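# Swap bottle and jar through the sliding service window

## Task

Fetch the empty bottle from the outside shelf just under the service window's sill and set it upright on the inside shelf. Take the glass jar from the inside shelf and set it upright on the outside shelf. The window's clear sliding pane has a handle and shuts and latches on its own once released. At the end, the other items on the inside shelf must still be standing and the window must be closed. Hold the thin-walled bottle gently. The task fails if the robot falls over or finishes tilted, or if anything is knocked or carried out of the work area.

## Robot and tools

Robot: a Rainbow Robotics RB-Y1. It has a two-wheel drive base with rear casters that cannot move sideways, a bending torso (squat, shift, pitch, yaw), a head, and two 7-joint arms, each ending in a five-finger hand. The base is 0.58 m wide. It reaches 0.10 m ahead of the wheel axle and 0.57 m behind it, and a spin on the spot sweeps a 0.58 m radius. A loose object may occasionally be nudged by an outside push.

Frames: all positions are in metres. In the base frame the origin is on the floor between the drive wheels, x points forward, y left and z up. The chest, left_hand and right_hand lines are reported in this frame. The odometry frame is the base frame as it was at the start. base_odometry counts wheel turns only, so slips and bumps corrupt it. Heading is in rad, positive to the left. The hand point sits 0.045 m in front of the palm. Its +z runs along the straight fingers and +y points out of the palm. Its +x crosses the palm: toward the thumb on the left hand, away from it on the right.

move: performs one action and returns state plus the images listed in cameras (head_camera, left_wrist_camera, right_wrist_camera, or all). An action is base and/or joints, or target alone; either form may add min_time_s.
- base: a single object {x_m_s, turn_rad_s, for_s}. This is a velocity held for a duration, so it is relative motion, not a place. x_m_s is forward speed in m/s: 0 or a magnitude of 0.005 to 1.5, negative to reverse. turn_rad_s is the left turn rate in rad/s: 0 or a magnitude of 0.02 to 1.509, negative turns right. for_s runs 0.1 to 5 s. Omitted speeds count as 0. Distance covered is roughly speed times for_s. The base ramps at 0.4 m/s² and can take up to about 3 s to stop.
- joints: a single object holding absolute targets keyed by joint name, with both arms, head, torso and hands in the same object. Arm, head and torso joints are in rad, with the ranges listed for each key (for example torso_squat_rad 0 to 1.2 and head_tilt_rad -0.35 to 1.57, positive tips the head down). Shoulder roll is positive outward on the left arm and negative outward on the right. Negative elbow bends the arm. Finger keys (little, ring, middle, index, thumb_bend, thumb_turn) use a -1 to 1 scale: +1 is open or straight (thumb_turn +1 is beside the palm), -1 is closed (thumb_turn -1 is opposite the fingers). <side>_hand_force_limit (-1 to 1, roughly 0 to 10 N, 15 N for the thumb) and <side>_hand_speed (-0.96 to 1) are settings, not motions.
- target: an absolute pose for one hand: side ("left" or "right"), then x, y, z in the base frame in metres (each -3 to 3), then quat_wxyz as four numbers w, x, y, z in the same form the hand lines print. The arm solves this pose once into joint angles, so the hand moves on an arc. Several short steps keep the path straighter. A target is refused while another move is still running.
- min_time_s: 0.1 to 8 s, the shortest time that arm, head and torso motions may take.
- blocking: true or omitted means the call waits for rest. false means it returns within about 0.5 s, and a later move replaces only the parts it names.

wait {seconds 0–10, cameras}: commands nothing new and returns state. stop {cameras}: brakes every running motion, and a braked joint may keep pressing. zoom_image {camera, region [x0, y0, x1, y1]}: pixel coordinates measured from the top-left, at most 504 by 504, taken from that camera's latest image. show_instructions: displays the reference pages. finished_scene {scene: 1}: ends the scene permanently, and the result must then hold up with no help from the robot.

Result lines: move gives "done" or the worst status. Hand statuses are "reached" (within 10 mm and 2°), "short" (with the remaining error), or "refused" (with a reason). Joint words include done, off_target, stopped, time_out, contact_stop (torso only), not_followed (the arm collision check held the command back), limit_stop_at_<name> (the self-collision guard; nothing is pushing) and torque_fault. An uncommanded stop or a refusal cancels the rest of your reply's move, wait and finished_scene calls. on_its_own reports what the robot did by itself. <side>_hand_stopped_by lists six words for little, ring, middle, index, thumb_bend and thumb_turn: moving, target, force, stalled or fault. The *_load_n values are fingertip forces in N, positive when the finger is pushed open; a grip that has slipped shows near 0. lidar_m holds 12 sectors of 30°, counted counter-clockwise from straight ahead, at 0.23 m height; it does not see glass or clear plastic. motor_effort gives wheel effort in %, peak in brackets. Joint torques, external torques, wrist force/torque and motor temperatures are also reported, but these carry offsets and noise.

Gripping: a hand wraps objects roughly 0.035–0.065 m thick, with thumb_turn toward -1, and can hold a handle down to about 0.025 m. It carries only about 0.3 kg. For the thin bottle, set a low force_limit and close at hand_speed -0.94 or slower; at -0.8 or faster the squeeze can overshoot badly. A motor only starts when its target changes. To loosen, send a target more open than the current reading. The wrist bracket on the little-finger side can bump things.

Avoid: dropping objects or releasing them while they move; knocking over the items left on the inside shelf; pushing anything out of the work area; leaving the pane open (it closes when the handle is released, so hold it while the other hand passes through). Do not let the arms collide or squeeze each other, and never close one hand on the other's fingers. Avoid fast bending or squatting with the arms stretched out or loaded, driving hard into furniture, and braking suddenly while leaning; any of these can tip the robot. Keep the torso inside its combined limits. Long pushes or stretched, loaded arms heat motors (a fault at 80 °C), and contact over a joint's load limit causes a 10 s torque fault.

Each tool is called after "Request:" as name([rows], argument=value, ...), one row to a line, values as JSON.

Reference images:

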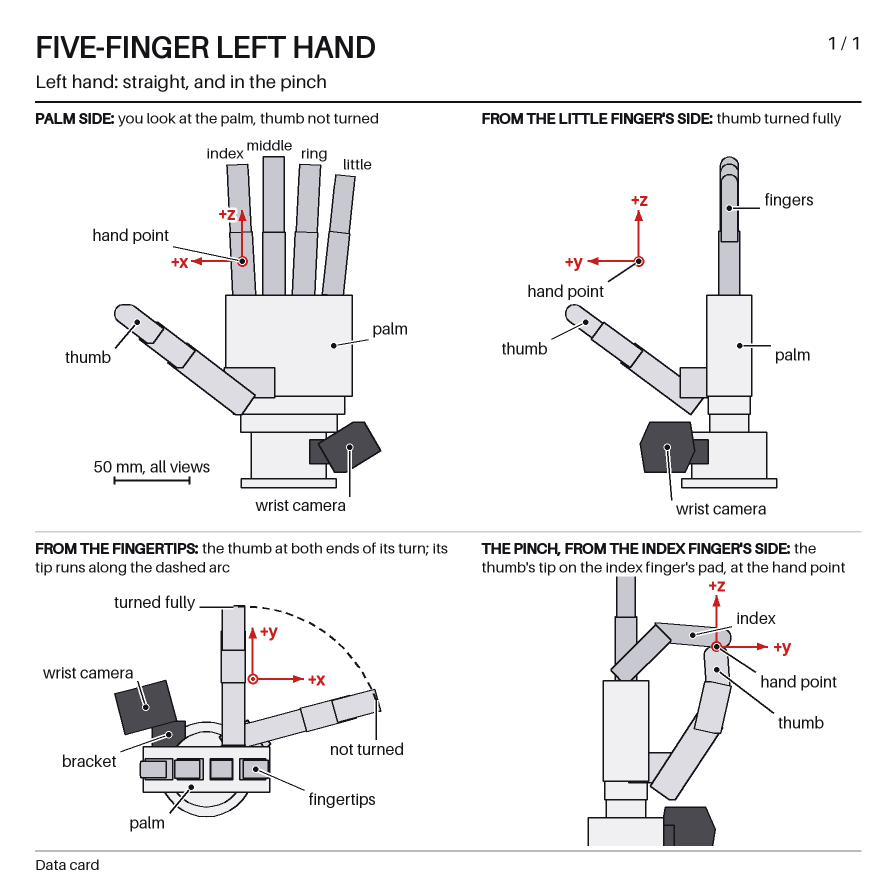

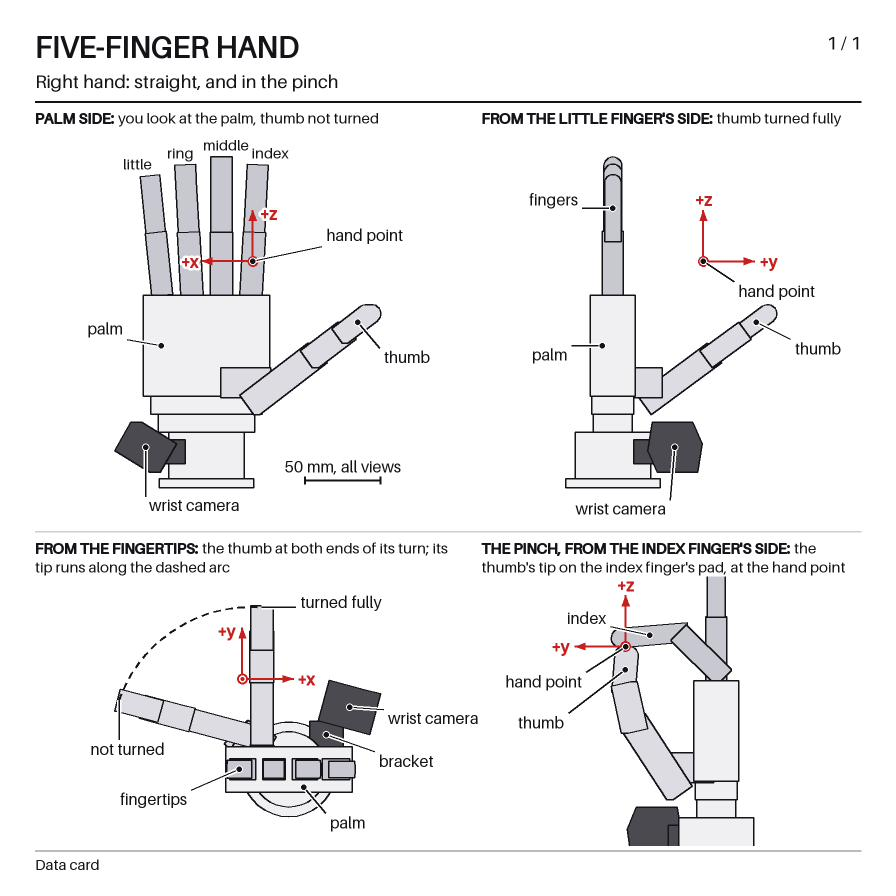

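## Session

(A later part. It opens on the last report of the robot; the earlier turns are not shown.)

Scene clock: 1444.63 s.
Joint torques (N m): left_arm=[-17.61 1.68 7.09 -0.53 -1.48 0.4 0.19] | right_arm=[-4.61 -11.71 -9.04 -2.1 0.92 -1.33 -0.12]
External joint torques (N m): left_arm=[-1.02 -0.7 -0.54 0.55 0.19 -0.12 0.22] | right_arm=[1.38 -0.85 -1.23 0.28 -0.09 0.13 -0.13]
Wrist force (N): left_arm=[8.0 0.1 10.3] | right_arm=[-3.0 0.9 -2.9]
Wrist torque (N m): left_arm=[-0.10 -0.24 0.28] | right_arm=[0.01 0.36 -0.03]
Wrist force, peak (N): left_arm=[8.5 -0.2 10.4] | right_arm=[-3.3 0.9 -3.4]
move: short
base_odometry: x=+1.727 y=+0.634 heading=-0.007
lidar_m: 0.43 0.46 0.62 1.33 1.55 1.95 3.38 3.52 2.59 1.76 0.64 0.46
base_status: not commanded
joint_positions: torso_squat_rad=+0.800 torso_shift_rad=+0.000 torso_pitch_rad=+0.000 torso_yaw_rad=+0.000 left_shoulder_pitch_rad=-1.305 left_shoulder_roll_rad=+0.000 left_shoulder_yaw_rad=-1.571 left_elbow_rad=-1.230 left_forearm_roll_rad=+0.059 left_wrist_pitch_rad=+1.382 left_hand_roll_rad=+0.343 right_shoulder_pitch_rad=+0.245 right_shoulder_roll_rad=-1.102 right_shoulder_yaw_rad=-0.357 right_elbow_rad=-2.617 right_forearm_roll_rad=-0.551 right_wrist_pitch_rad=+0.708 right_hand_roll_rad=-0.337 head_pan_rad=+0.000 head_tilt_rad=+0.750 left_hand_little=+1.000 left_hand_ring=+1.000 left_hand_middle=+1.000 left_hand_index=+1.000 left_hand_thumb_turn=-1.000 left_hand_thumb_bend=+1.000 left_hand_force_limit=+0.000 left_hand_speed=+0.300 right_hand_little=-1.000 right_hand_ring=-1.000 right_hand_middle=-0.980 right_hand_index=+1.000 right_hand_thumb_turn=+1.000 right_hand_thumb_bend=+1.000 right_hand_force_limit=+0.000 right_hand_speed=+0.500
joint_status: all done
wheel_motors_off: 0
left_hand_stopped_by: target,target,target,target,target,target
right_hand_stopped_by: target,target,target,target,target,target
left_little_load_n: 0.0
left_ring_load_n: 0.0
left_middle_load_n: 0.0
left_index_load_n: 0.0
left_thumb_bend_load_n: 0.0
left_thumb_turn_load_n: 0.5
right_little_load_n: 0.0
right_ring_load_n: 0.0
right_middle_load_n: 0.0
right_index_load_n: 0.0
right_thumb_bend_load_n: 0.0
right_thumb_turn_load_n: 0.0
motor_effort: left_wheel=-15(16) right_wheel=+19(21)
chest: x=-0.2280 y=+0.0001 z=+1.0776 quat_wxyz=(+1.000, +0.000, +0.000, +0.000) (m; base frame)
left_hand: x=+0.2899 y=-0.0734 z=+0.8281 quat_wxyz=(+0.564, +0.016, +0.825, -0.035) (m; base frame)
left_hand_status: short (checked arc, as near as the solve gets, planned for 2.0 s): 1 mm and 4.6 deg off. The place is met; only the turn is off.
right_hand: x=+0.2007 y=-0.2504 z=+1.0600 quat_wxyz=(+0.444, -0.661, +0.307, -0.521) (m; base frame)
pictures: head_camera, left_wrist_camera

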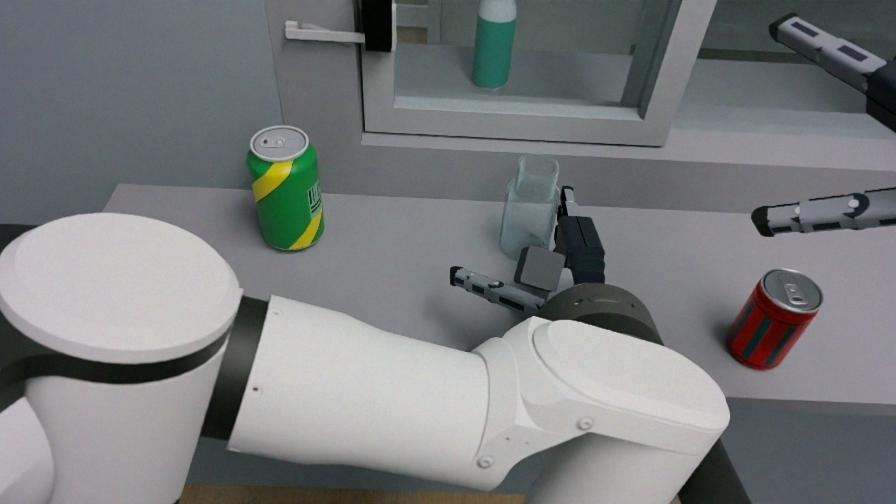

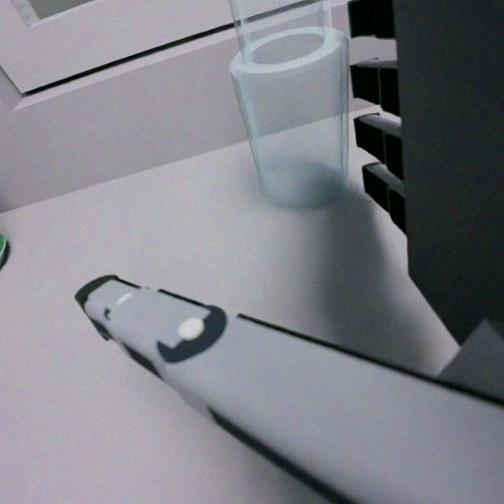

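Request:
move(target={"side":"left","x":0.29,"y":-0.08,"z":0.828,"quat_wxyz":[0.5736,0,0.8192,0]}, min_time_s=1)

Request:
move(target={"side":"left","x":0.33,"y":-0.08,"z":0.828,"quat_wxyz":[0.5736,0,0.8192,0]}, min_time_s=2, cameras=["head_camera","left_wrist_camera"])

Request:
zoom_image(camera="head_camera", region=[440, 120, 680, 340])

Scene clock: 1464.07 s.
Joint torques (N m): left_arm=[-17.63 1.72 7.07 -1.49 -1.56 0.36 0.22] | right_arm=[-4.74 -12.24 -9.35 -1.84 0.77 -1.3 0.01]
External joint torques (N m): left_arm=[-1.03 -0.73 -0.61 -0.44 0.11 -0.15 0.24] | right_arm=[1.25 -1.38 -1.53 0.54 -0.24 0.16 0]
Wrist force (N): left_arm=[7.8 0.1 10.4] | right_arm=[-3.0 0.7 -3.1]
Wrist torque (N m): left_arm=[-0.11 -0.21 0.27] | right_arm=[0.01 0.37 -0.04]
Wrist force, peak (N): left_arm=[8.2 0.1 10.5] | right_arm=[-3.4 0.9 -3.1]
move: short
base_odometry: x=+1.727 y=+0.634 heading=-0.007
lidar_m: 0.44 0.45 0.64 1.32 1.55 1.94 3.38 3.51 2.60 1.77 0.64 0.46
base_status: not commanded
joint_positions: torso_squat_rad=+0.800 torso_shift_rad=+0.000 torso_pitch_rad=+0.000 torso_yaw_rad=+0.000 left_shoulder_pitch_rad=-1.311 left_shoulder_roll_rad=+0.000 left_shoulder_yaw_rad=-1.571 left_elbow_rad=-1.231 left_forearm_roll_rad=+0.064 left_wrist_pitch_rad=+1.364 left_hand_roll_rad=+0.347 right_shoulder_pitch_rad=+0.245 right_shoulder_roll_rad=-1.102 right_shoulder_yaw_rad=-0.357 right_elbow_rad=-2.617 right_forearm_roll_rad=-0.551 right_wrist_pitch_rad=+0.708 right_hand_roll_rad=-0.337 head_pan_rad=+0.000 head_tilt_rad=+0.750 left_hand_little=+1.000 left_hand_ring=+1.000 left_hand_middle=+1.000 left_hand_index=+1.000 left_hand_thumb_turn=-1.000 left_hand_thumb_bend=+1.000 left_hand_force_limit=+0.000 left_hand_speed=+0.300 right_hand_little=-1.000 right_hand_ring=-1.000 right_hand_middle=-0.980 right_hand_index=+1.000 right_hand_thumb_turn=+1.000 right_hand_thumb_bend=+1.000 right_hand_force_limit=+0.000 right_hand_speed=+0.500
joint_status: all done
wheel_motors_off: 0
left_hand_stopped_by: target,target,target,target,target,target
right_hand_stopped_by: target,target,target,target,target,target
left_little_load_n: 0.0
left_ring_load_n: 0.0
left_middle_load_n: 0.0
left_index_load_n: 0.0
left_thumb_bend_load_n: 0.0
left_thumb_turn_load_n: 0.0
right_little_load_n: 0.0
right_ring_load_n: 0.0
right_middle_load_n: 0.0
right_index_load_n: 0.0
right_thumb_bend_load_n: 0.0
right_thumb_turn_load_n: 0.0
motor_effort: left_wheel=-14(16) right_wheel=+18(21)
chest: x=-0.2280 y=+0.0001 z=+1.0776 quat_wxyz=(+1.000, +0.000, +0.000, +0.000) (m; base frame)
left_hand: x=+0.2899 y=-0.0792 z=+0.8281 quat_wxyz=(+0.561, +0.020, +0.826, -0.044) (m; base frame)
left_hand_status: short (checked arc, as near as the solve gets, planned for 1.0 s): 1 mm and 5.7 deg off. The place is met; only the turn is off.
right_hand: x=+0.2007 y=-0.2504 z=+1.0600 quat_wxyz=(+0.444, -0.661, +0.307, -0.521) (m; base frame)
pictures: none

Scene clock: 1466.40 s.
Joint torques (N m): left_arm=[-18.33 2.62 6.86 0.25 -1.36 0.3 -0.23] | right_arm=[-4.62 -11.61 -9.6 -2 0.95 -1.1 -0.12]
External joint torques (N m): left_arm=[-0.53 -0.66 -0.31 0.63 0.23 -0.16 -0.2] | right_arm=[1.37 -0.75 -1.79 0.38 -0.06 0.36 -0.13]
Wrist force (N): left_arm=[7.9 0.3 10.6] | right_arm=[-2.8 0.7 -3.1]
Wrist torque (N m): left_arm=[-0.08 -0.22 0.19] | right_arm=[0.01 0.35 -0.04]
Wrist force, peak (N): left_arm=[8.0 0.2 10.5] | right_arm=[-3.2 1.0 -3.3]
move: short
base_odometry: x=+1.727 y=+0.634 heading=-0.007
lidar_m: 0.43 0.46 0.63 1.32 1.55 1.94 3.39 3.52 2.58 1.75 0.64 0.47
base_status: not commanded
joint_positions: torso_squat_rad=+0.800 torso_shift_rad=+0.000 torso_pitch_rad=+0.000 torso_yaw_rad=+0.000 left_shoulder_pitch_rad=-1.338 left_shoulder_roll_rad=+0.000 left_shoulder_yaw_rad=-1.571 left_elbow_rad=-1.078 left_forearm_roll_rad=+0.088 left_wrist_pitch_rad=+1.187 left_hand_roll_rad=+0.338 right_shoulder_pitch_rad=+0.245 right_shoulder_roll_rad=-1.102 right_shoulder_yaw_rad=-0.357 right_elbow_rad=-2.617 right_forearm_roll_rad=-0.551 right_wrist_pitch_rad=+0.708 right_hand_roll_rad=-0.337 head_pan_rad=+0.000 head_tilt_rad=+0.750 left_hand_little=+1.000 left_hand_ring=+1.000 left_hand_middle=+1.000 left_hand_index=+1.000 left_hand_thumb_turn=-1.000 left_hand_thumb_bend=+1.000 left_hand_force_limit=+0.000 left_hand_speed=+0.300 right_hand_little=-1.000 right_hand_ring=-1.000 right_hand_middle=-0.980 right_hand_index=+1.000 right_hand_thumb_turn=+1.000 right_hand_thumb_bend=+1.000 right_hand_force_limit=+0.000 right_hand_speed=+0.500
joint_status: all done
wheel_motors_off: 0
left_hand_stopped_by: target,target,target,target,target,target
right_hand_stopped_by: target,target,target,target,target,target
left_little_load_n: 0.0
left_ring_load_n: 0.0
left_middle_load_n: 0.0
left_index_load_n: 0.0
left_thumb_bend_load_n: 0.0
left_thumb_turn_load_n: 0.0
right_little_load_n: 0.0
right_ring_load_n: 0.0
right_middle_load_n: 0.0
right_index_load_n: 0.0
right_thumb_bend_load_n: 0.0
right_thumb_turn_load_n: 0.0
motor_effort: left_wheel=-16(17) right_wheel=+18(22)
chest: x=-0.2280 y=+0.0001 z=+1.0776 quat_wxyz=(+1.000, +0.000, +0.000, +0.000) (m; base frame)
left_hand: x=+0.3297 y=-0.0793 z=+0.8281 quat_wxyz=(+0.560, +0.026, +0.826, -0.055) (m; base frame)
left_hand_status: short (checked arc, as near as the solve gets, planned for 2.0 s): 1 mm and 7.2 deg off. The place is met; only the turn is off.
right_hand: x=+0.2007 y=-0.2504 z=+1.0600 quat_wxyz=(+0.444, -0.661, +0.307, -0.521) (m; base frame)
pictures: head_camera, left_wrist_camera

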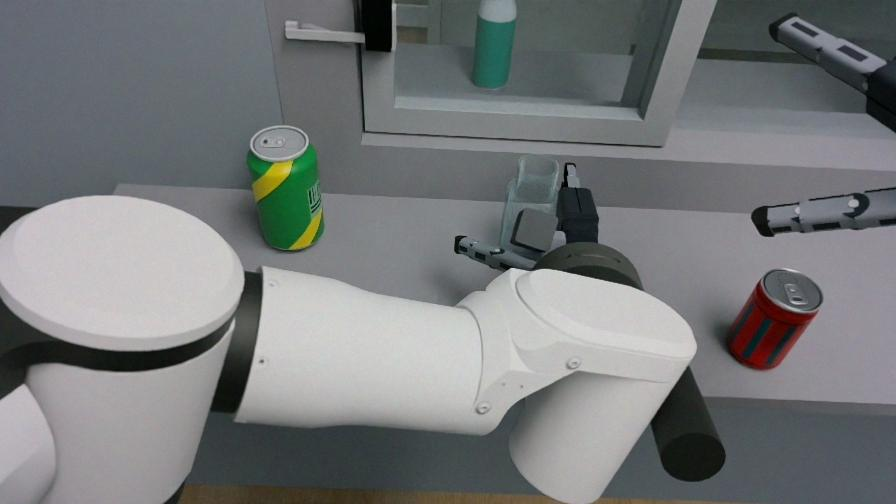

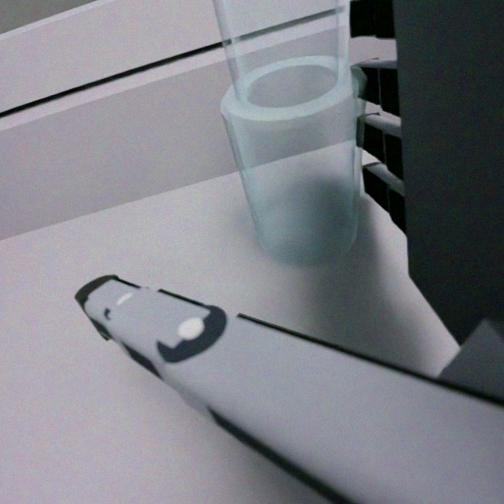

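Scaled by 2.100 from the camera's 896x504 image, which has a finer 1280x720 frame.

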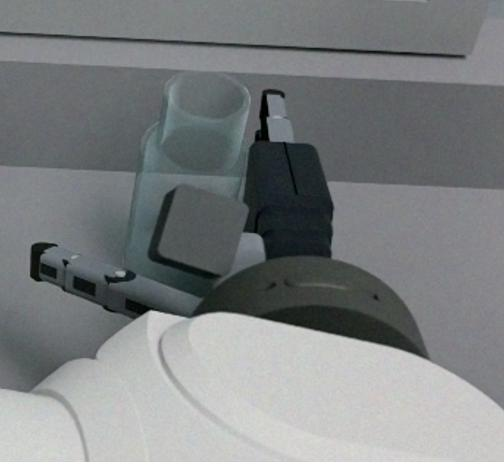

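Request:
move(target={"side":"left","x":0.362,"y":-0.08,"z":0.828,"quat_wxyz":[0.5736,0,0.8192,0]}, min_time_s=2, cameras=["head_camera","left_wrist_camera","right_wrist_camera"])

Request:
zoom_image(camera="left_wrist_camera", region=[180, 0, 504, 324])

Scene clock: 1476.17 s.
Joint torques (N m): left_arm=[-19.52 2.9 6.35 1.05 -1.25 0.25 -0.29] | right_arm=[-5.05 -11.88 -9.02 -1.97 0.9 -1.3 0.12]
External joint torques (N m): left_arm=[-0.8 -0.95 -0.29 0.94 0.22 -0.17 -0.26] | right_arm=[0.93 -1.02 -1.2 0.4 -0.11 0.16 0.11]
Wrist force (N): left_arm=[7.9 -0.1 10.3] | right_arm=[-3.1 0.8 -2.9]
Wrist torque (N m): left_arm=[-0.06 -0.20 0.22] | right_arm=[0.04 0.39 -0.06]
Wrist force, peak (N): left_arm=[8.1 0.2 10.5] | right_arm=[-3.4 1.0 -3.3]
move: short
base_odometry: x=+1.727 y=+0.634 heading=-0.007
lidar_m: 0.43 0.47 0.62 1.33 1.55 1.95 3.38 3.53 2.58 1.76 0.63 0.46
base_status: not commanded
joint_positions: torso_squat_rad=+0.800 torso_shift_rad=+0.000 torso_pitch_rad=+0.000 torso_yaw_rad=+0.000 left_shoulder_pitch_rad=-1.350 left_shoulder_roll_rad=+0.000 left_shoulder_yaw_rad=-1.571 left_elbow_rad=-0.950 left_forearm_roll_rad=+0.096 left_wrist_pitch_rad=+1.022 left_hand_roll_rad=+0.332 right_shoulder_pitch_rad=+0.245 right_shoulder_roll_rad=-1.102 right_shoulder_yaw_rad=-0.357 right_elbow_rad=-2.617 right_forearm_roll_rad=-0.551 right_wrist_pitch_rad=+0.708 right_hand_roll_rad=-0.337 head_pan_rad=+0.000 head_tilt_rad=+0.750 left_hand_little=+1.000 left_hand_ring=+1.000 left_hand_middle=+1.000 left_hand_index=+1.000 left_hand_thumb_turn=-1.000 left_hand_thumb_bend=+1.000 left_hand_force_limit=+0.000 left_hand_speed=+0.300 right_hand_little=-1.000 right_hand_ring=-1.000 right_hand_middle=-0.980 right_hand_index=+1.000 right_hand_thumb_turn=+1.000 right_hand_thumb_bend=+1.000 right_hand_force_limit=+0.000 right_hand_speed=+0.500
joint_status: all done
wheel_motors_off: 0
left_hand_stopped_by: target,target,target,target,target,target
right_hand_stopped_by: target,target,target,target,target,target
left_little_load_n: 0.0
left_ring_load_n: 0.0
left_middle_load_n: 0.0
left_index_load_n: 0.0
left_thumb_bend_load_n: 0.0
left_thumb_turn_load_n: 0.5
right_little_load_n: 0.0
right_ring_load_n: 0.0
right_middle_load_n: 0.0
right_index_load_n: -0.5
right_thumb_bend_load_n: 0.0
right_thumb_turn_load_n: -0.5
motor_effort: left_wheel=-15(17) right_wheel=+19(22)
chest: x=-0.2280 y=+0.0001 z=+1.0776 quat_wxyz=(+1.000, +0.000, +0.000, +0.000) (m; base frame)
left_hand: x=+0.3616 y=-0.0793 z=+0.8281 quat_wxyz=(+0.558, +0.036, +0.826, -0.072) (m; base frame)
left_hand_status: short (checked arc, as near as the solve gets, planned for 2.0 s): 1 mm and 9.4 deg off. The place is met; only the turn is off.
right_hand: x=+0.2007 y=-0.2504 z=+1.0600 quat_wxyz=(+0.444, -0.661, +0.307, -0.521) (m; base frame)
pictures: head_camera, left_wrist_camera, right_wrist_camera

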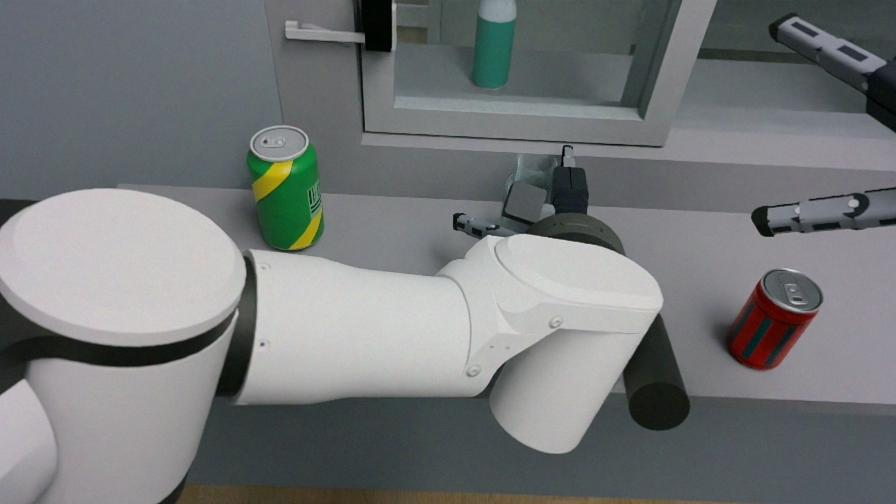

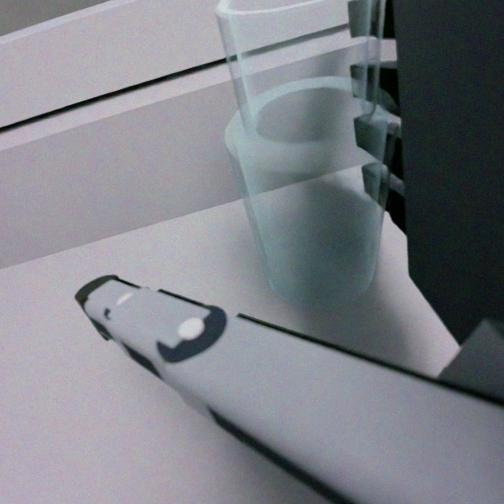

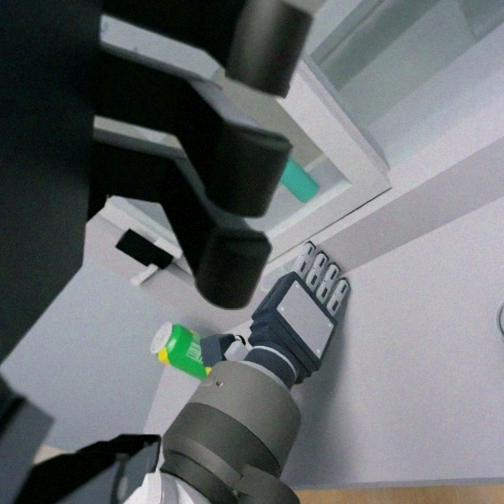

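Scaled by 1.556 from the camera's 504x504 image, which has a finer 720x720 frame.

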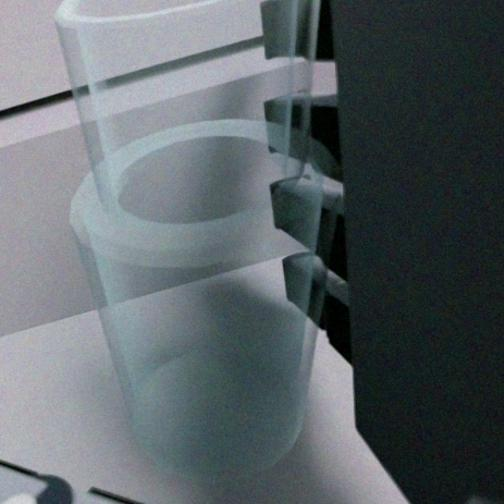

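Request:
move(joints={"left_hand_speed":-0.94,"left_hand_force_limit":-0.4,"left_hand_index":-0.9,"left_hand_middle":-0.9,"left_hand_thumb_bend":-0.9}, cameras=["head_camera","left_wrist_camera"])

Request:
zoom_image(camera="left_wrist_camera", region=[180, 0, 504, 324])

Scene clock: 1493.27 s.
Joint torques (N m): left_arm=[-18.48 3.05 6.24 0.64 -1.32 0.61 -0.37] | right_arm=[-4.85 -11.92 -9.46 -1.6 1.05 -1.36 -0.08]
External joint torques (N m): left_arm=[0.25 -0.81 -0.4 0.54 0.15 0.19 -0.34] | right_arm=[1.14 -1.06 -1.65 0.78 0.04 0.1 -0.09]
Wrist force (N): left_arm=[8.2 0.3 10.6] | right_arm=[-3.0 0.5 -3.0]
Wrist torque (N m): left_arm=[-0.01 -0.23 0.16] | right_arm=[-0.03 0.37 -0.06]
Wrist force, peak (N): left_arm=[8.4 0.1 10.9] | right_arm=[-3.2 0.7 -3.5]
move: off_target
base_odometry: x=+1.727 y=+0.634 heading=-0.007
lidar_m: 0.43 0.45 0.63 1.32 1.55 1.95 3.39 3.53 2.59 1.76 0.64 0.46
base_status: not commanded
joint_positions: torso_squat_rad=+0.800 torso_shift_rad=+0.000 torso_pitch_rad=+0.000 torso_yaw_rad=+0.000 left_shoulder_pitch_rad=-1.351 left_shoulder_roll_rad=+0.000 left_shoulder_yaw_rad=-1.571 left_elbow_rad=-0.950 left_forearm_roll_rad=+0.096 left_wrist_pitch_rad=+1.022 left_hand_roll_rad=+0.332 right_shoulder_pitch_rad=+0.245 right_shoulder_roll_rad=-1.102 right_shoulder_yaw_rad=-0.357 right_elbow_rad=-2.617 right_forearm_roll_rad=-0.551 right_wrist_pitch_rad=+0.708 right_hand_roll_rad=-0.337 head_pan_rad=+0.000 head_tilt_rad=+0.750 left_hand_little=+1.000 left_hand_ring=+1.000 left_hand_middle=+0.160 left_hand_index=+0.273 left_hand_thumb_turn=-1.000 left_hand_thumb_bend=+0.614 left_hand_force_limit=-0.400 left_hand_speed=-0.940 right_hand_little=-1.000 right_hand_ring=-1.000 right_hand_middle=-0.980 right_hand_index=+1.000 right_hand_thumb_turn=+1.000 right_hand_thumb_bend=+1.000 right_hand_force_limit=+0.000 right_hand_speed=+0.500
joint_status: left_hand_middle off_target (ended at +0.160, target -0.900); left_hand_index off_target (ended at +0.273, target -0.900); left_hand_thumb_bend off_target (ended at +0.614, target -0.900); the others done
wheel_motors_off: 0
left_hand_stopped_by: target,target,force,force,force,target
right_hand_stopped_by: target,target,target,target,target,target
left_little_load_n: 0.0
left_ring_load_n: 0.0
left_middle_load_n: 4.0
left_index_load_n: 3.0
left_thumb_bend_load_n: 6.0
left_thumb_turn_load_n: 0.0
right_little_load_n: 0.0
right_ring_load_n: 0.0
right_middle_load_n: 0.0
right_index_load_n: 0.0
right_thumb_bend_load_n: 0.0
right_thumb_turn_load_n: -0.5
motor_effort: left_wheel=-14(18) right_wheel=+19(21)
chest: x=-0.2280 y=+0.0001 z=+1.0776 quat_wxyz=(+1.000, +0.000, +0.000, +0.000) (m; base frame)
left_hand: x=+0.3616 y=-0.0794 z=+0.8282 quat_wxyz=(+0.559, +0.036, +0.826, -0.072) (m; base frame)
right_hand: x=+0.2007 y=-0.2504 z=+1.0600 quat_wxyz=(+0.444, -0.661, +0.307, -0.521) (m; base frame)
pictures: head_camera, left_wrist_camera

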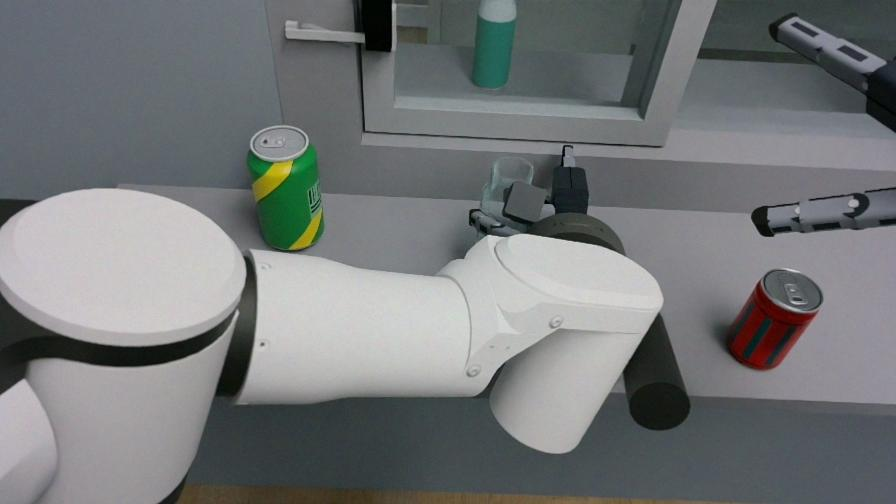

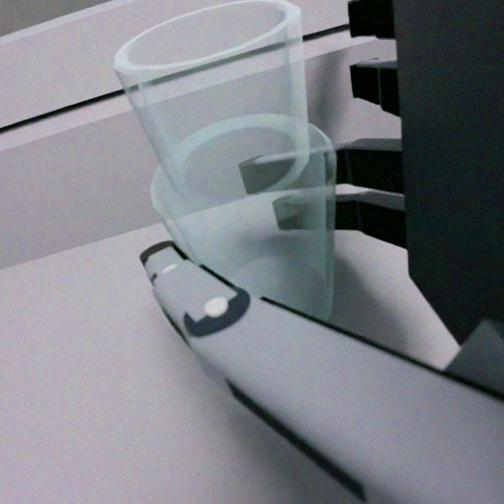

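Scaled by 1.556 from the camera's 504x504 image, which has a finer 720x720 frame.

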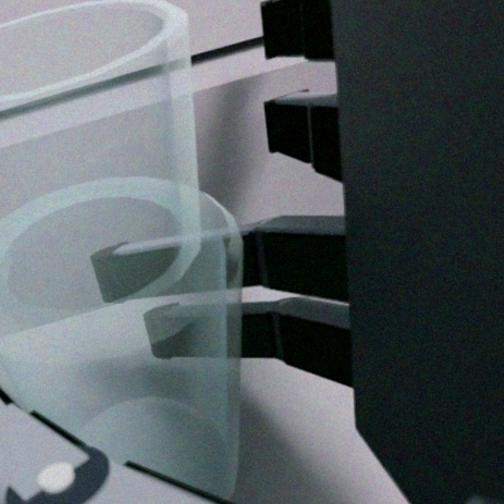

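Request:
move(joints={"left_hand_speed":-0.7,"left_hand_index":1,"left_hand_middle":1,"left_hand_thumb_bend":1})

Request:
move(target={"side":"left","x":0.362,"y":-0.060,"z":0.828,"quat_wxyz":[0.5736,0,0.8192,0]}, min_time_s=1.5, cameras=["head_camera","left_wrist_camera"])

Request:
zoom_image(camera="head_camera", region=[440, 120, 680, 340])

Scene clock: 1505.83 s.
Joint torques (N m): left_arm=[-18.87 3.12 6.12 0.76 -1.35 0.59 -0.13] | right_arm=[-5.13 -11.65 -9.46 -1.97 0.9 -1.37 -0.17]
External joint torques (N m): left_arm=[-0.14 -0.74 -0.52 0.65 0.11 0.17 -0.1] | right_arm=[0.86 -0.79 -1.64 0.4 -0.11 0.09 -0.18]
Wrist force (N): left_arm=[7.4 0.4 10.2] | right_arm=[-2.9 0.7 -2.8]
Wrist torque (N m): left_arm=[-0.04 -0.16 0.18] | right_arm=[-0.01 0.35 -0.06]
Wrist force, peak (N): left_arm=[8.2 0.4 11.0] | right_arm=[-3.5 0.8 -3.2]
move: done
base_odometry: x=+1.727 y=+0.634 heading=-0.007
lidar_m: 0.43 0.45 0.63 1.32 1.56 1.95 3.39 3.53 2.58 1.77 0.64 0.46
base_status: not commanded
joint_positions: torso_squat_rad=+0.800 torso_shift_rad=+0.000 torso_pitch_rad=+0.000 torso_yaw_rad=+0.000 left_shoulder_pitch_rad=-1.351 left_shoulder_roll_rad=+0.000 left_shoulder_yaw_rad=-1.571 left_elbow_rad=-0.950 left_forearm_roll_rad=+0.096 left_wrist_pitch_rad=+1.022 left_hand_roll_rad=+0.332 right_shoulder_pitch_rad=+0.245 right_shoulder_roll_rad=-1.102 right_shoulder_yaw_rad=-0.357 right_elbow_rad=-2.617 right_forearm_roll_rad=-0.551 right_wrist_pitch_rad=+0.708 right_hand_roll_rad=-0.337 head_pan_rad=+0.000 head_tilt_rad=+0.750 left_hand_little=+1.000 left_hand_ring=+1.000 left_hand_middle=+1.000 left_hand_index=+1.000 left_hand_thumb_turn=-1.000 left_hand_thumb_bend=+1.000 left_hand_force_limit=-0.400 left_hand_speed=-0.700 right_hand_little=-1.000 right_hand_ring=-1.000 right_hand_middle=-0.980 right_hand_index=+1.000 right_hand_thumb_turn=+1.000 right_hand_thumb_bend=+1.000 right_hand_force_limit=+0.000 right_hand_speed=+0.500
joint_status: all done
wheel_motors_off: 0
left_hand_stopped_by: target,target,target,target,target,target
right_hand_stopped_by: target,target,target,target,target,target
left_little_load_n: 0.0
left_ring_load_n: 0.0
left_middle_load_n: 0.0
left_index_load_n: 0.0
left_thumb_bend_load_n: 0.0
left_thumb_turn_load_n: 0.0
right_little_load_n: 0.0
right_ring_load_n: 0.0
right_middle_load_n: 0.0
right_index_load_n: 0.0
right_thumb_bend_load_n: 0.0
right_thumb_turn_load_n: 0.0
motor_effort: left_wheel=-13(17) right_wheel=+19(21)
chest: x=-0.2280 y=+0.0001 z=+1.0776 quat_wxyz=(+1.000, +0.000, +0.000, +0.000) (m; base frame)
left_hand: x=+0.3617 y=-0.0794 z=+0.8282 quat_wxyz=(+0.559, +0.036, +0.826, -0.072) (m; base frame)
right_hand: x=+0.2007 y=-0.2504 z=+1.0600 quat_wxyz=(+0.444, -0.661, +0.307, -0.521) (m; base frame)
pictures: none

Scene clock: 1507.67 s.
Joint torques (N m): left_arm=[-17.06 2.99 5.96 0.92 -1.94 1.05 -0.22] | right_arm=[-4.44 -11.37 -9.29 -1.91 0.75 -1.4 -0.08]
External joint torques (N m): left_arm=[1.67 -0.76 -0.53 0.85 -0.42 0.58 -0.19] | right_arm=[1.55 -0.51 -1.47 0.46 -0.25 0.06 -0.09]
Wrist force (N): left_arm=[7.6 -0.5 9.8] | right_arm=[-2.9 0.9 -2.8]
Wrist torque (N m): left_arm=[-0.07 -0.22 0.18] | right_arm=[0.03 0.35 -0.03]
Wrist force, peak (N): left_arm=[7.7 0.3 10.5] | right_arm=[-3.4 0.8 -3.1]
move: short
base_odometry: x=+1.727 y=+0.634 heading=-0.007
lidar_m: 0.43 0.44 0.63 1.31 1.55 1.93 3.38 3.53 2.58 1.77 0.63 0.45
base_status: not commanded
joint_positions: torso_squat_rad=+0.800 torso_shift_rad=+0.000 torso_pitch_rad=+0.000 torso_yaw_rad=+0.000 left_shoulder_pitch_rad=-1.339 left_shoulder_roll_rad=+0.000 left_shoulder_yaw_rad=-1.571 left_elbow_rad=-0.947 left_forearm_roll_rad=+0.093 left_wrist_pitch_rad=+1.083 left_hand_roll_rad=+0.320 right_shoulder_pitch_rad=+0.245 right_shoulder_roll_rad=-1.102 right_shoulder_yaw_rad=-0.357 right_elbow_rad=-2.617 right_forearm_roll_rad=-0.551 right_wrist_pitch_rad=+0.708 right_hand_roll_rad=-0.337 head_pan_rad=+0.000 head_tilt_rad=+0.750 left_hand_little=+1.000 left_hand_ring=+1.000 left_hand_middle=+1.000 left_hand_index=+1.000 left_hand_thumb_turn=-1.000 left_hand_thumb_bend=+1.000 left_hand_force_limit=-0.400 left_hand_speed=-0.700 right_hand_little=-1.000 right_hand_ring=-1.000 right_hand_middle=-0.980 right_hand_index=+1.000 right_hand_thumb_turn=+1.000 right_hand_thumb_bend=+1.000 right_hand_force_limit=+0.000 right_hand_speed=+0.500
joint_status: all done
wheel_motors_off: 0
left_hand_stopped_by: target,target,target,target,target,target
right_hand_stopped_by: target,target,target,target,target,target
left_little_load_n: 0.0
left_ring_load_n: 0.0
left_middle_load_n: 0.0
left_index_load_n: 0.0
left_thumb_bend_load_n: 0.0
left_thumb_turn_load_n: 0.0
right_little_load_n: 0.0
right_ring_load_n: 0.0
right_middle_load_n: 0.0
right_index_load_n: 0.0
right_thumb_bend_load_n: 0.0
right_thumb_turn_load_n: 0.0
motor_effort: left_wheel=-14(16) right_wheel=+18(21)
chest: x=-0.2280 y=+0.0001 z=+1.0776 quat_wxyz=(+1.000, +0.000, +0.000, +0.000) (m; base frame)
left_hand: x=+0.3617 y=-0.0596 z=+0.8283 quat_wxyz=(+0.565, +0.021, +0.824, -0.044) (m; base frame)
left_hand_status: short (checked arc, as near as the solve gets, planned for 1.5 s): 1 mm and 5.7 deg off. The place is met; only the turn is off.
right_hand: x=+0.2007 y=-0.2504 z=+1.0600 quat_wxyz=(+0.444, -0.661, +0.307, -0.521) (m; base frame)
pictures: head_camera, left_wrist_camera

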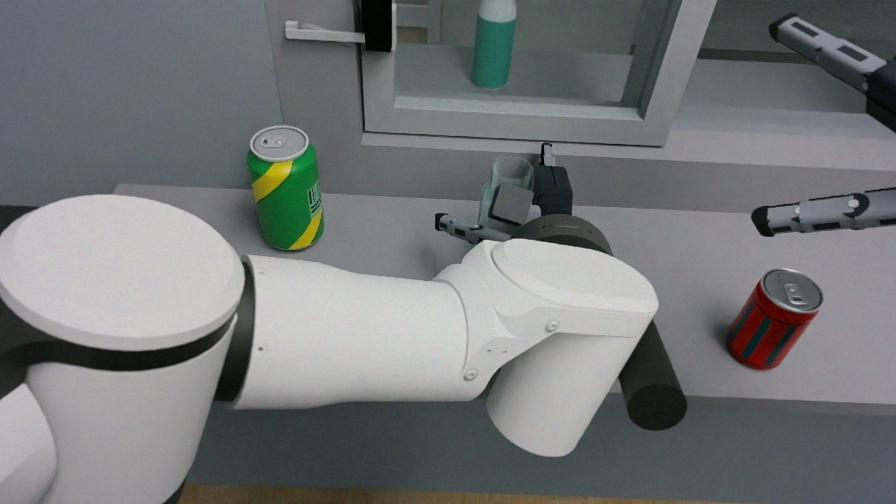

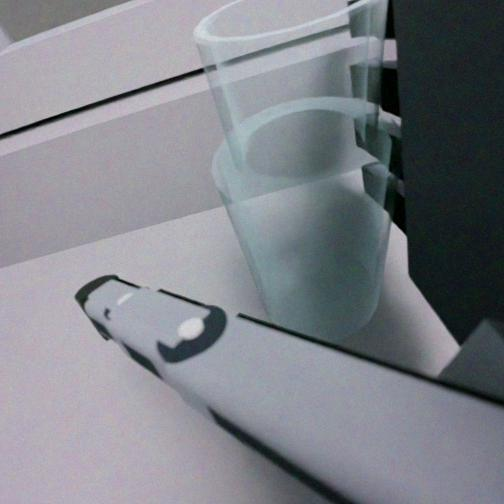

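Scaled by 2.100 from the camera's 896x504 image, which has a finer 1280x720 frame.

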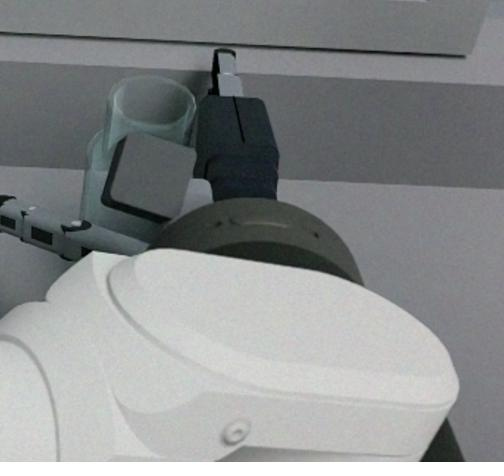

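Request:
move(joints={"left_hand_speed":-0.9,"left_hand_force_limit":-0.6,"left_hand_thumb_bend":0.25})

Request:
move(joints={"left_hand_speed":-0.94,"left_hand_force_limit":-0.4,"left_hand_index":-0.9,"left_hand_middle":-0.9,"left_hand_ring":-0.9}, cameras=["head_camera","left_wrist_camera"])

Request:
zoom_image(camera="left_wrist_camera", region=[120, 0, 504, 384])

Scene clock: 1518.80 s.
Joint torques (N m): left_arm=[-16.62 3.23 6.22 0.68 -2 0.69 -0.21] | right_arm=[-5 -11.32 -9.8 -2 0.88 -1.39 -0.14]
External joint torques (N m): left_arm=[2.11 -0.51 -0.27 0.61 -0.48 0.22 -0.18] | right_arm=[0.98 -0.46 -1.99 0.38 -0.13 0.07 -0.15]
Wrist force (N): left_arm=[7.4 0.8 9.1] | right_arm=[-3.0 0.6 -3.0]
Wrist torque (N m): left_arm=[-0.05 -0.25 0.18] | right_arm=[-0.02 0.37 -0.07]
Wrist force, peak (N): left_arm=[7.9 -0.2 10.0] | right_arm=[-3.2 1.1 -3.4]
move: done
base_odometry: x=+1.727 y=+0.634 heading=-0.007
lidar_m: 0.43 0.46 0.64 1.32 1.55 1.95 3.39 3.53 2.59 1.75 0.63 0.46
base_status: not commanded
joint_positions: torso_squat_rad=+0.800 torso_shift_rad=+0.000 torso_pitch_rad=+0.000 torso_yaw_rad=+0.000 left_shoulder_pitch_rad=-1.339 left_shoulder_roll_rad=+0.000 left_shoulder_yaw_rad=-1.571 left_elbow_rad=-0.947 left_forearm_roll_rad=+0.093 left_wrist_pitch_rad=+1.083 left_hand_roll_rad=+0.320 right_shoulder_pitch_rad=+0.245 right_shoulder_roll_rad=-1.102 right_shoulder_yaw_rad=-0.357 right_elbow_rad=-2.617 right_forearm_roll_rad=-0.551 right_wrist_pitch_rad=+0.708 right_hand_roll_rad=-0.337 head_pan_rad=+0.000 head_tilt_rad=+0.750 left_hand_little=+1.000 left_hand_ring=+1.000 left_hand_middle=+1.000 left_hand_index=+1.000 left_hand_thumb_turn=-1.000 left_hand_thumb_bend=+0.253 left_hand_force_limit=-0.600 left_hand_speed=-0.900 right_hand_little=-1.000 right_hand_ring=-1.000 right_hand_middle=-0.980 right_hand_index=+1.000 right_hand_thumb_turn=+1.000 right_hand_thumb_bend=+1.000 right_hand_force_limit=+0.000 right_hand_speed=+0.500
joint_status: all done
wheel_motors_off: 0
left_hand_stopped_by: target,target,target,target,force,target
right_hand_stopped_by: target,target,target,target,target,target
left_little_load_n: 0.0
left_ring_load_n: 0.0
left_middle_load_n: 0.0
left_index_load_n: 0.0
left_thumb_bend_load_n: 3.0
left_thumb_turn_load_n: 0.5
right_little_load_n: 0.0
right_ring_load_n: 0.5
right_middle_load_n: 0.0
right_index_load_n: 0.0
right_thumb_bend_load_n: 0.0
right_thumb_turn_load_n: -0.5
motor_effort: left_wheel=-13(17) right_wheel=+18(22)
chest: x=-0.2280 y=+0.0001 z=+1.0776 quat_wxyz=(+1.000, +0.000, +0.000, +0.000) (m; base frame)
left_hand: x=+0.3617 y=-0.0595 z=+0.8283 quat_wxyz=(+0.565, +0.021, +0.824, -0.044) (m; base frame)
right_hand: x=+0.2007 y=-0.2504 z=+1.0600 quat_wxyz=(+0.444, -0.661, +0.307, -0.521) (m; base frame)
pictures: none

Scene clock: 1526.57 s.
Joint torques (N m): left_arm=[-17.31 3.29 6.35 0.57 -1.77 0.68 -0.05] | right_arm=[-4.75 -11.9 -9.51 -2.07 0.84 -1.36 -0.06]
External joint torques (N m): left_arm=[1.42 -0.45 -0.14 0.5 -0.25 0.21 -0.02] | right_arm=[1.23 -1.04 -1.69 0.31 -0.17 0.1 -0.07]
Wrist force (N): left_arm=[6.2 0.2 9.0] | right_arm=[-2.9 0.5 -3.0]
Wrist torque (N m): left_arm=[-0.04 -0.21 0.20] | right_arm=[-0.03 0.37 -0.04]
Wrist force, peak (N): left_arm=[8.3 -0.2 10.5] | right_arm=[-3.4 0.8 -3.1]
move: off_target
base_odometry: x=+1.727 y=+0.634 heading=-0.007
lidar_m: 0.43 0.46 0.63 1.33 1.55 1.95 3.38 3.53 2.59 1.75 0.63 0.45
base_status: not commanded
joint_positions: torso_squat_rad=+0.800 torso_shift_rad=+0.000 torso_pitch_rad=+0.000 torso_yaw_rad=+0.000 left_shoulder_pitch_rad=-1.339 left_shoulder_roll_rad=+0.000 left_shoulder_yaw_rad=-1.571 left_elbow_rad=-0.947 left_forearm_roll_rad=+0.093 left_wrist_pitch_rad=+1.083 left_hand_roll_rad=+0.320 right_shoulder_pitch_rad=+0.245 right_shoulder_roll_rad=-1.102 right_shoulder_yaw_rad=-0.357 right_elbow_rad=-2.617 right_forearm_roll_rad=-0.551 right_wrist_pitch_rad=+0.708 right_hand_roll_rad=-0.337 head_pan_rad=+0.000 head_tilt_rad=+0.750 left_hand_little=+1.000 left_hand_ring=+0.301 left_hand_middle=+0.482 left_hand_index=+0.583 left_hand_thumb_turn=-1.000 left_hand_thumb_bend=+0.255 left_hand_force_limit=-0.400 left_hand_speed=-0.940 right_hand_little=-1.000 right_hand_ring=-1.000 right_hand_middle=-0.980 right_hand_index=+1.000 right_hand_thumb_turn=+1.000 right_hand_thumb_bend=+1.000 right_hand_force_limit=+0.000 right_hand_speed=+0.500
joint_status: left_hand_ring off_target (ended at +0.301, target -0.900); left_hand_middle off_target (ended at +0.482, target -0.900); left_hand_index off_target (ended at +0.583, target -0.900); the others done
wheel_motors_off: 0
left_hand_stopped_by: target,force,force,force,force,target
right_hand_stopped_by: target,target,target,target,target,target
left_little_load_n: 0.0
left_ring_load_n: 3.0
left_middle_load_n: 0.5
left_index_load_n: 0.0
left_thumb_bend_load_n: 14.0
left_thumb_turn_load_n: 3.0
right_little_load_n: 0.0
right_ring_load_n: 0.0
right_middle_load_n: 0.0
right_index_load_n: 0.0
right_thumb_bend_load_n: 0.0
right_thumb_turn_load_n: 0.0
motor_effort: left_wheel=-14(16) right_wheel=+17(21)
chest: x=-0.2280 y=+0.0001 z=+1.0776 quat_wxyz=(+1.000, +0.000, +0.000, +0.000) (m; base frame)
left_hand: x=+0.3617 y=-0.0595 z=+0.8283 quat_wxyz=(+0.565, +0.021, +0.824, -0.044) (m; base frame)
right_hand: x=+0.2007 y=-0.2504 z=+1.0600 quat_wxyz=(+0.444, -0.661, +0.307, -0.521) (m; base frame)
pictures: head_camera, left_wrist_camera

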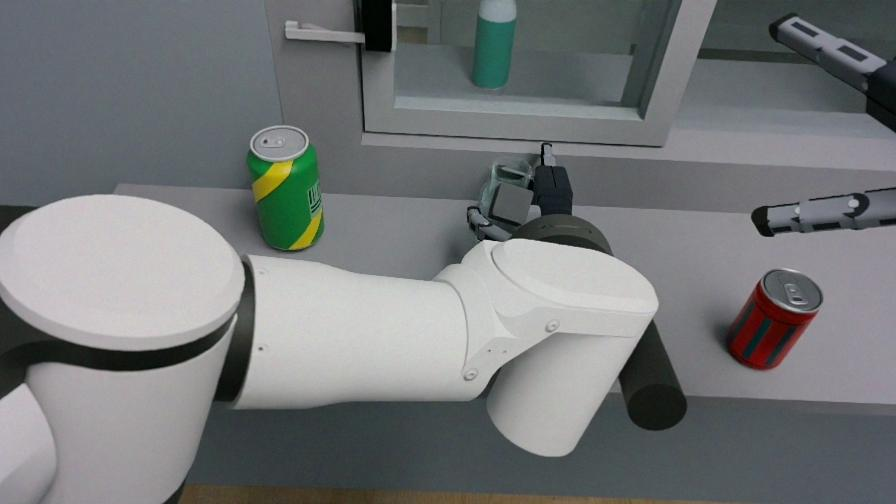

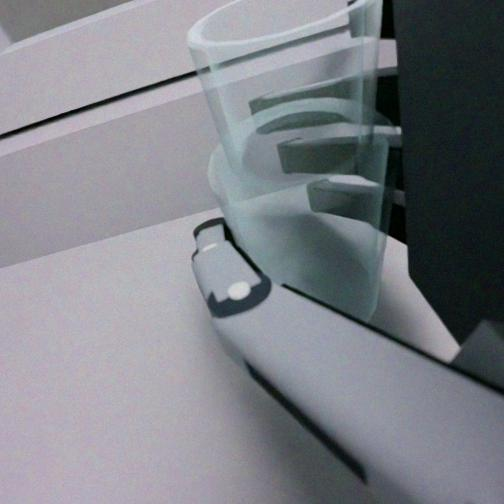

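Scaled by 1.312 from the camera's 504x504 image, which has a finer 720x720 frame.

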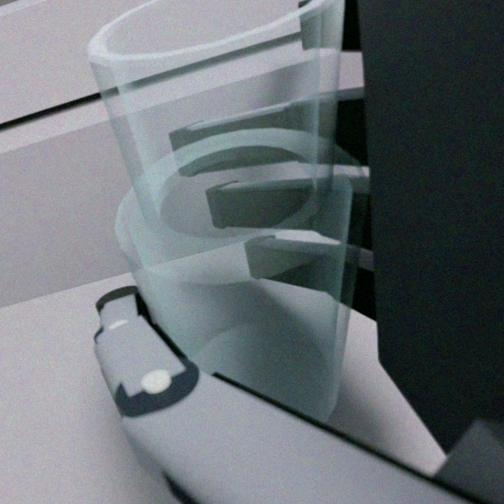

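Request:
move(joints={"left_hand_thumb_bend":0.28})

Request:
move(joints={"left_hand_index":-0.8,"left_hand_middle":-0.8}, cameras=["left_wrist_camera"])

Scene clock: 1531.50 s.
Joint torques (N m): left_arm=[-17.74 3.18 5.97 0.69 -1.71 0.72 -0.18] | right_arm=[-4.78 -11.7 -9.16 -1.77 0.72 -1.22 0.11]
External joint torques (N m): left_arm=[0.98 -0.57 -0.52 0.62 -0.19 0.25 -0.14] | right_arm=[1.2 -0.84 -1.34 0.61 -0.29 0.24 0.1]
Wrist force (N): left_arm=[6.5 -1.1 9.9] | right_arm=[-3.0 0.8 -3.0]
Wrist torque (N m): left_arm=[-0.04 -0.23 0.15] | right_arm=[0.01 0.36 -0.05]
Wrist force, peak (N): left_arm=[6.9 -1.2 10.2] | right_arm=[-3.3 0.5 -3.3]
move: done
base_odometry: x=+1.727 y=+0.634 heading=-0.007
lidar_m: 0.43 0.45 0.64 1.32 1.55 1.94 3.39 3.52 2.58 1.76 0.63 0.46
base_status: not commanded
joint_positions: torso_squat_rad=+0.800 torso_shift_rad=+0.000 torso_pitch_rad=+0.000 torso_yaw_rad=+0.000 left_shoulder_pitch_rad=-1.339 left_shoulder_roll_rad=+0.000 left_shoulder_yaw_rad=-1.571 left_elbow_rad=-0.947 left_forearm_roll_rad=+0.093 left_wrist_pitch_rad=+1.083 left_hand_roll_rad=+0.320 right_shoulder_pitch_rad=+0.245 right_shoulder_roll_rad=-1.102 right_shoulder_yaw_rad=-0.357 right_elbow_rad=-2.617 right_forearm_roll_rad=-0.551 right_wrist_pitch_rad=+0.708 right_hand_roll_rad=-0.337 head_pan_rad=+0.000 head_tilt_rad=+0.750 left_hand_little=+1.000 left_hand_ring=+0.301 left_hand_middle=+0.482 left_hand_index=+0.583 left_hand_thumb_turn=-1.000 left_hand_thumb_bend=+0.282 left_hand_force_limit=-0.400 left_hand_speed=-0.940 right_hand_little=-1.000 right_hand_ring=-1.000 right_hand_middle=-0.980 right_hand_index=+1.000 right_hand_thumb_turn=+1.000 right_hand_thumb_bend=+1.000 right_hand_force_limit=+0.000 right_hand_speed=+0.500
joint_status: all done
wheel_motors_off: 0
left_hand_stopped_by: target,force,force,force,target,target
right_hand_stopped_by: target,target,target,target,target,target
left_little_load_n: 0.5
left_ring_load_n: 1.0
left_middle_load_n: 0.5
left_index_load_n: 0.5
left_thumb_bend_load_n: 4.0
left_thumb_turn_load_n: 2.0
right_little_load_n: 0.0
right_ring_load_n: 0.0
right_middle_load_n: 0.0
right_index_load_n: 0.0
right_thumb_bend_load_n: 0.0
right_thumb_turn_load_n: 0.0
motor_effort: left_wheel=-15(17) right_wheel=+20(21)
chest: x=-0.2280 y=+0.0001 z=+1.0776 quat_wxyz=(+1.000, +0.000, +0.000, +0.000) (m; base frame)
left_hand: x=+0.3617 y=-0.0595 z=+0.8283 quat_wxyz=(+0.565, +0.021, +0.824, -0.044) (m; base frame)
right_hand: x=+0.2007 y=-0.2504 z=+1.0600 quat_wxyz=(+0.444, -0.661, +0.307, -0.521) (m; base frame)
pictures: none

Scene clock: 1532.43 s.
Joint torques (N m): left_arm=[-17.74 3.03 5.99 0.75 -1.65 0.74 -0.23] | right_arm=[-5.01 -12 -9.39 -1.96 1.04 -1.28 -0.05]
External joint torques (N m): left_arm=[0.99 -0.72 -0.5 0.69 -0.13 0.27 -0.2] | right_arm=[0.98 -1.14 -1.57 0.41 0.03 0.17 -0.06]
Wrist force (N): left_arm=[8.4 -0.2 10.5] | right_arm=[-3.2 1.0 -2.9]
Wrist torque (N m): left_arm=[-0.07 -0.21 0.18] | right_arm=[0.07 0.41 -0.05]
Wrist force, peak (N): left_arm=[9.1 0.2 10.7] | right_arm=[-3.2 0.8 -3.2]
move: off_target
base_odometry: x=+1.727 y=+0.634 heading=-0.007
lidar_m: 0.43 0.45 0.62 1.33 1.56 1.94 3.38 3.53 2.57 1.75 0.64 0.46
base_status: not commanded
joint_positions: torso_squat_rad=+0.800 torso_shift_rad=+0.000 torso_pitch_rad=+0.000 torso_yaw_rad=+0.000 left_shoulder_pitch_rad=-1.339 left_shoulder_roll_rad=+0.000 left_shoulder_yaw_rad=-1.571 left_elbow_rad=-0.947 left_forearm_roll_rad=+0.093 left_wrist_pitch_rad=+1.083 left_hand_roll_rad=+0.320 right_shoulder_pitch_rad=+0.245 right_shoulder_roll_rad=-1.102 right_shoulder_yaw_rad=-0.357 right_elbow_rad=-2.617 right_forearm_roll_rad=-0.551 right_wrist_pitch_rad=+0.708 right_hand_roll_rad=-0.337 head_pan_rad=+0.000 head_tilt_rad=+0.750 left_hand_little=+1.000 left_hand_ring=+0.301 left_hand_middle=+0.387 left_hand_index=+0.534 left_hand_thumb_turn=-1.000 left_hand_thumb_bend=+0.284 left_hand_force_limit=-0.400 left_hand_speed=-0.940 right_hand_little=-1.000 right_hand_ring=-1.000 right_hand_middle=-0.980 right_hand_index=+1.000 right_hand_thumb_turn=+1.000 right_hand_thumb_bend=+1.000 right_hand_force_limit=+0.000 right_hand_speed=+0.500
joint_status: left_hand_middle off_target (ended at +0.387, target -0.800); left_hand_index off_target (ended at +0.534, target -0.800)
wheel_motors_off: 0
left_hand_stopped_by: target,force,force,force,target,target
right_hand_stopped_by: target,target,target,target,target,target
left_little_load_n: 0.0
left_ring_load_n: 0.0
left_middle_load_n: 3.0
left_index_load_n: 1.5
left_thumb_bend_load_n: 12.5
left_thumb_turn_load_n: 1.0
right_little_load_n: 0.0
right_ring_load_n: 0.0
right_middle_load_n: 0.0
right_index_load_n: 0.5
right_thumb_bend_load_n: 0.0
right_thumb_turn_load_n: 0.0
motor_effort: left_wheel=-12(16) right_wheel=+20(21)
chest: x=-0.2280 y=+0.0001 z=+1.0776 quat_wxyz=(+1.000, +0.000, +0.000, +0.000) (m; base frame)
left_hand: x=+0.3617 y=-0.0595 z=+0.8282 quat_wxyz=(+0.565, +0.021, +0.824, -0.044) (m; base frame)
right_hand: x=+0.2007 y=-0.2504 z=+1.0600 quat_wxyz=(+0.444, -0.661, +0.307, -0.521) (m; base frame)
pictures: left_wrist_camera

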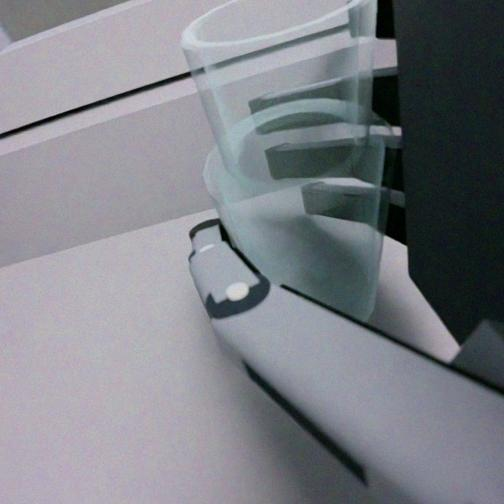

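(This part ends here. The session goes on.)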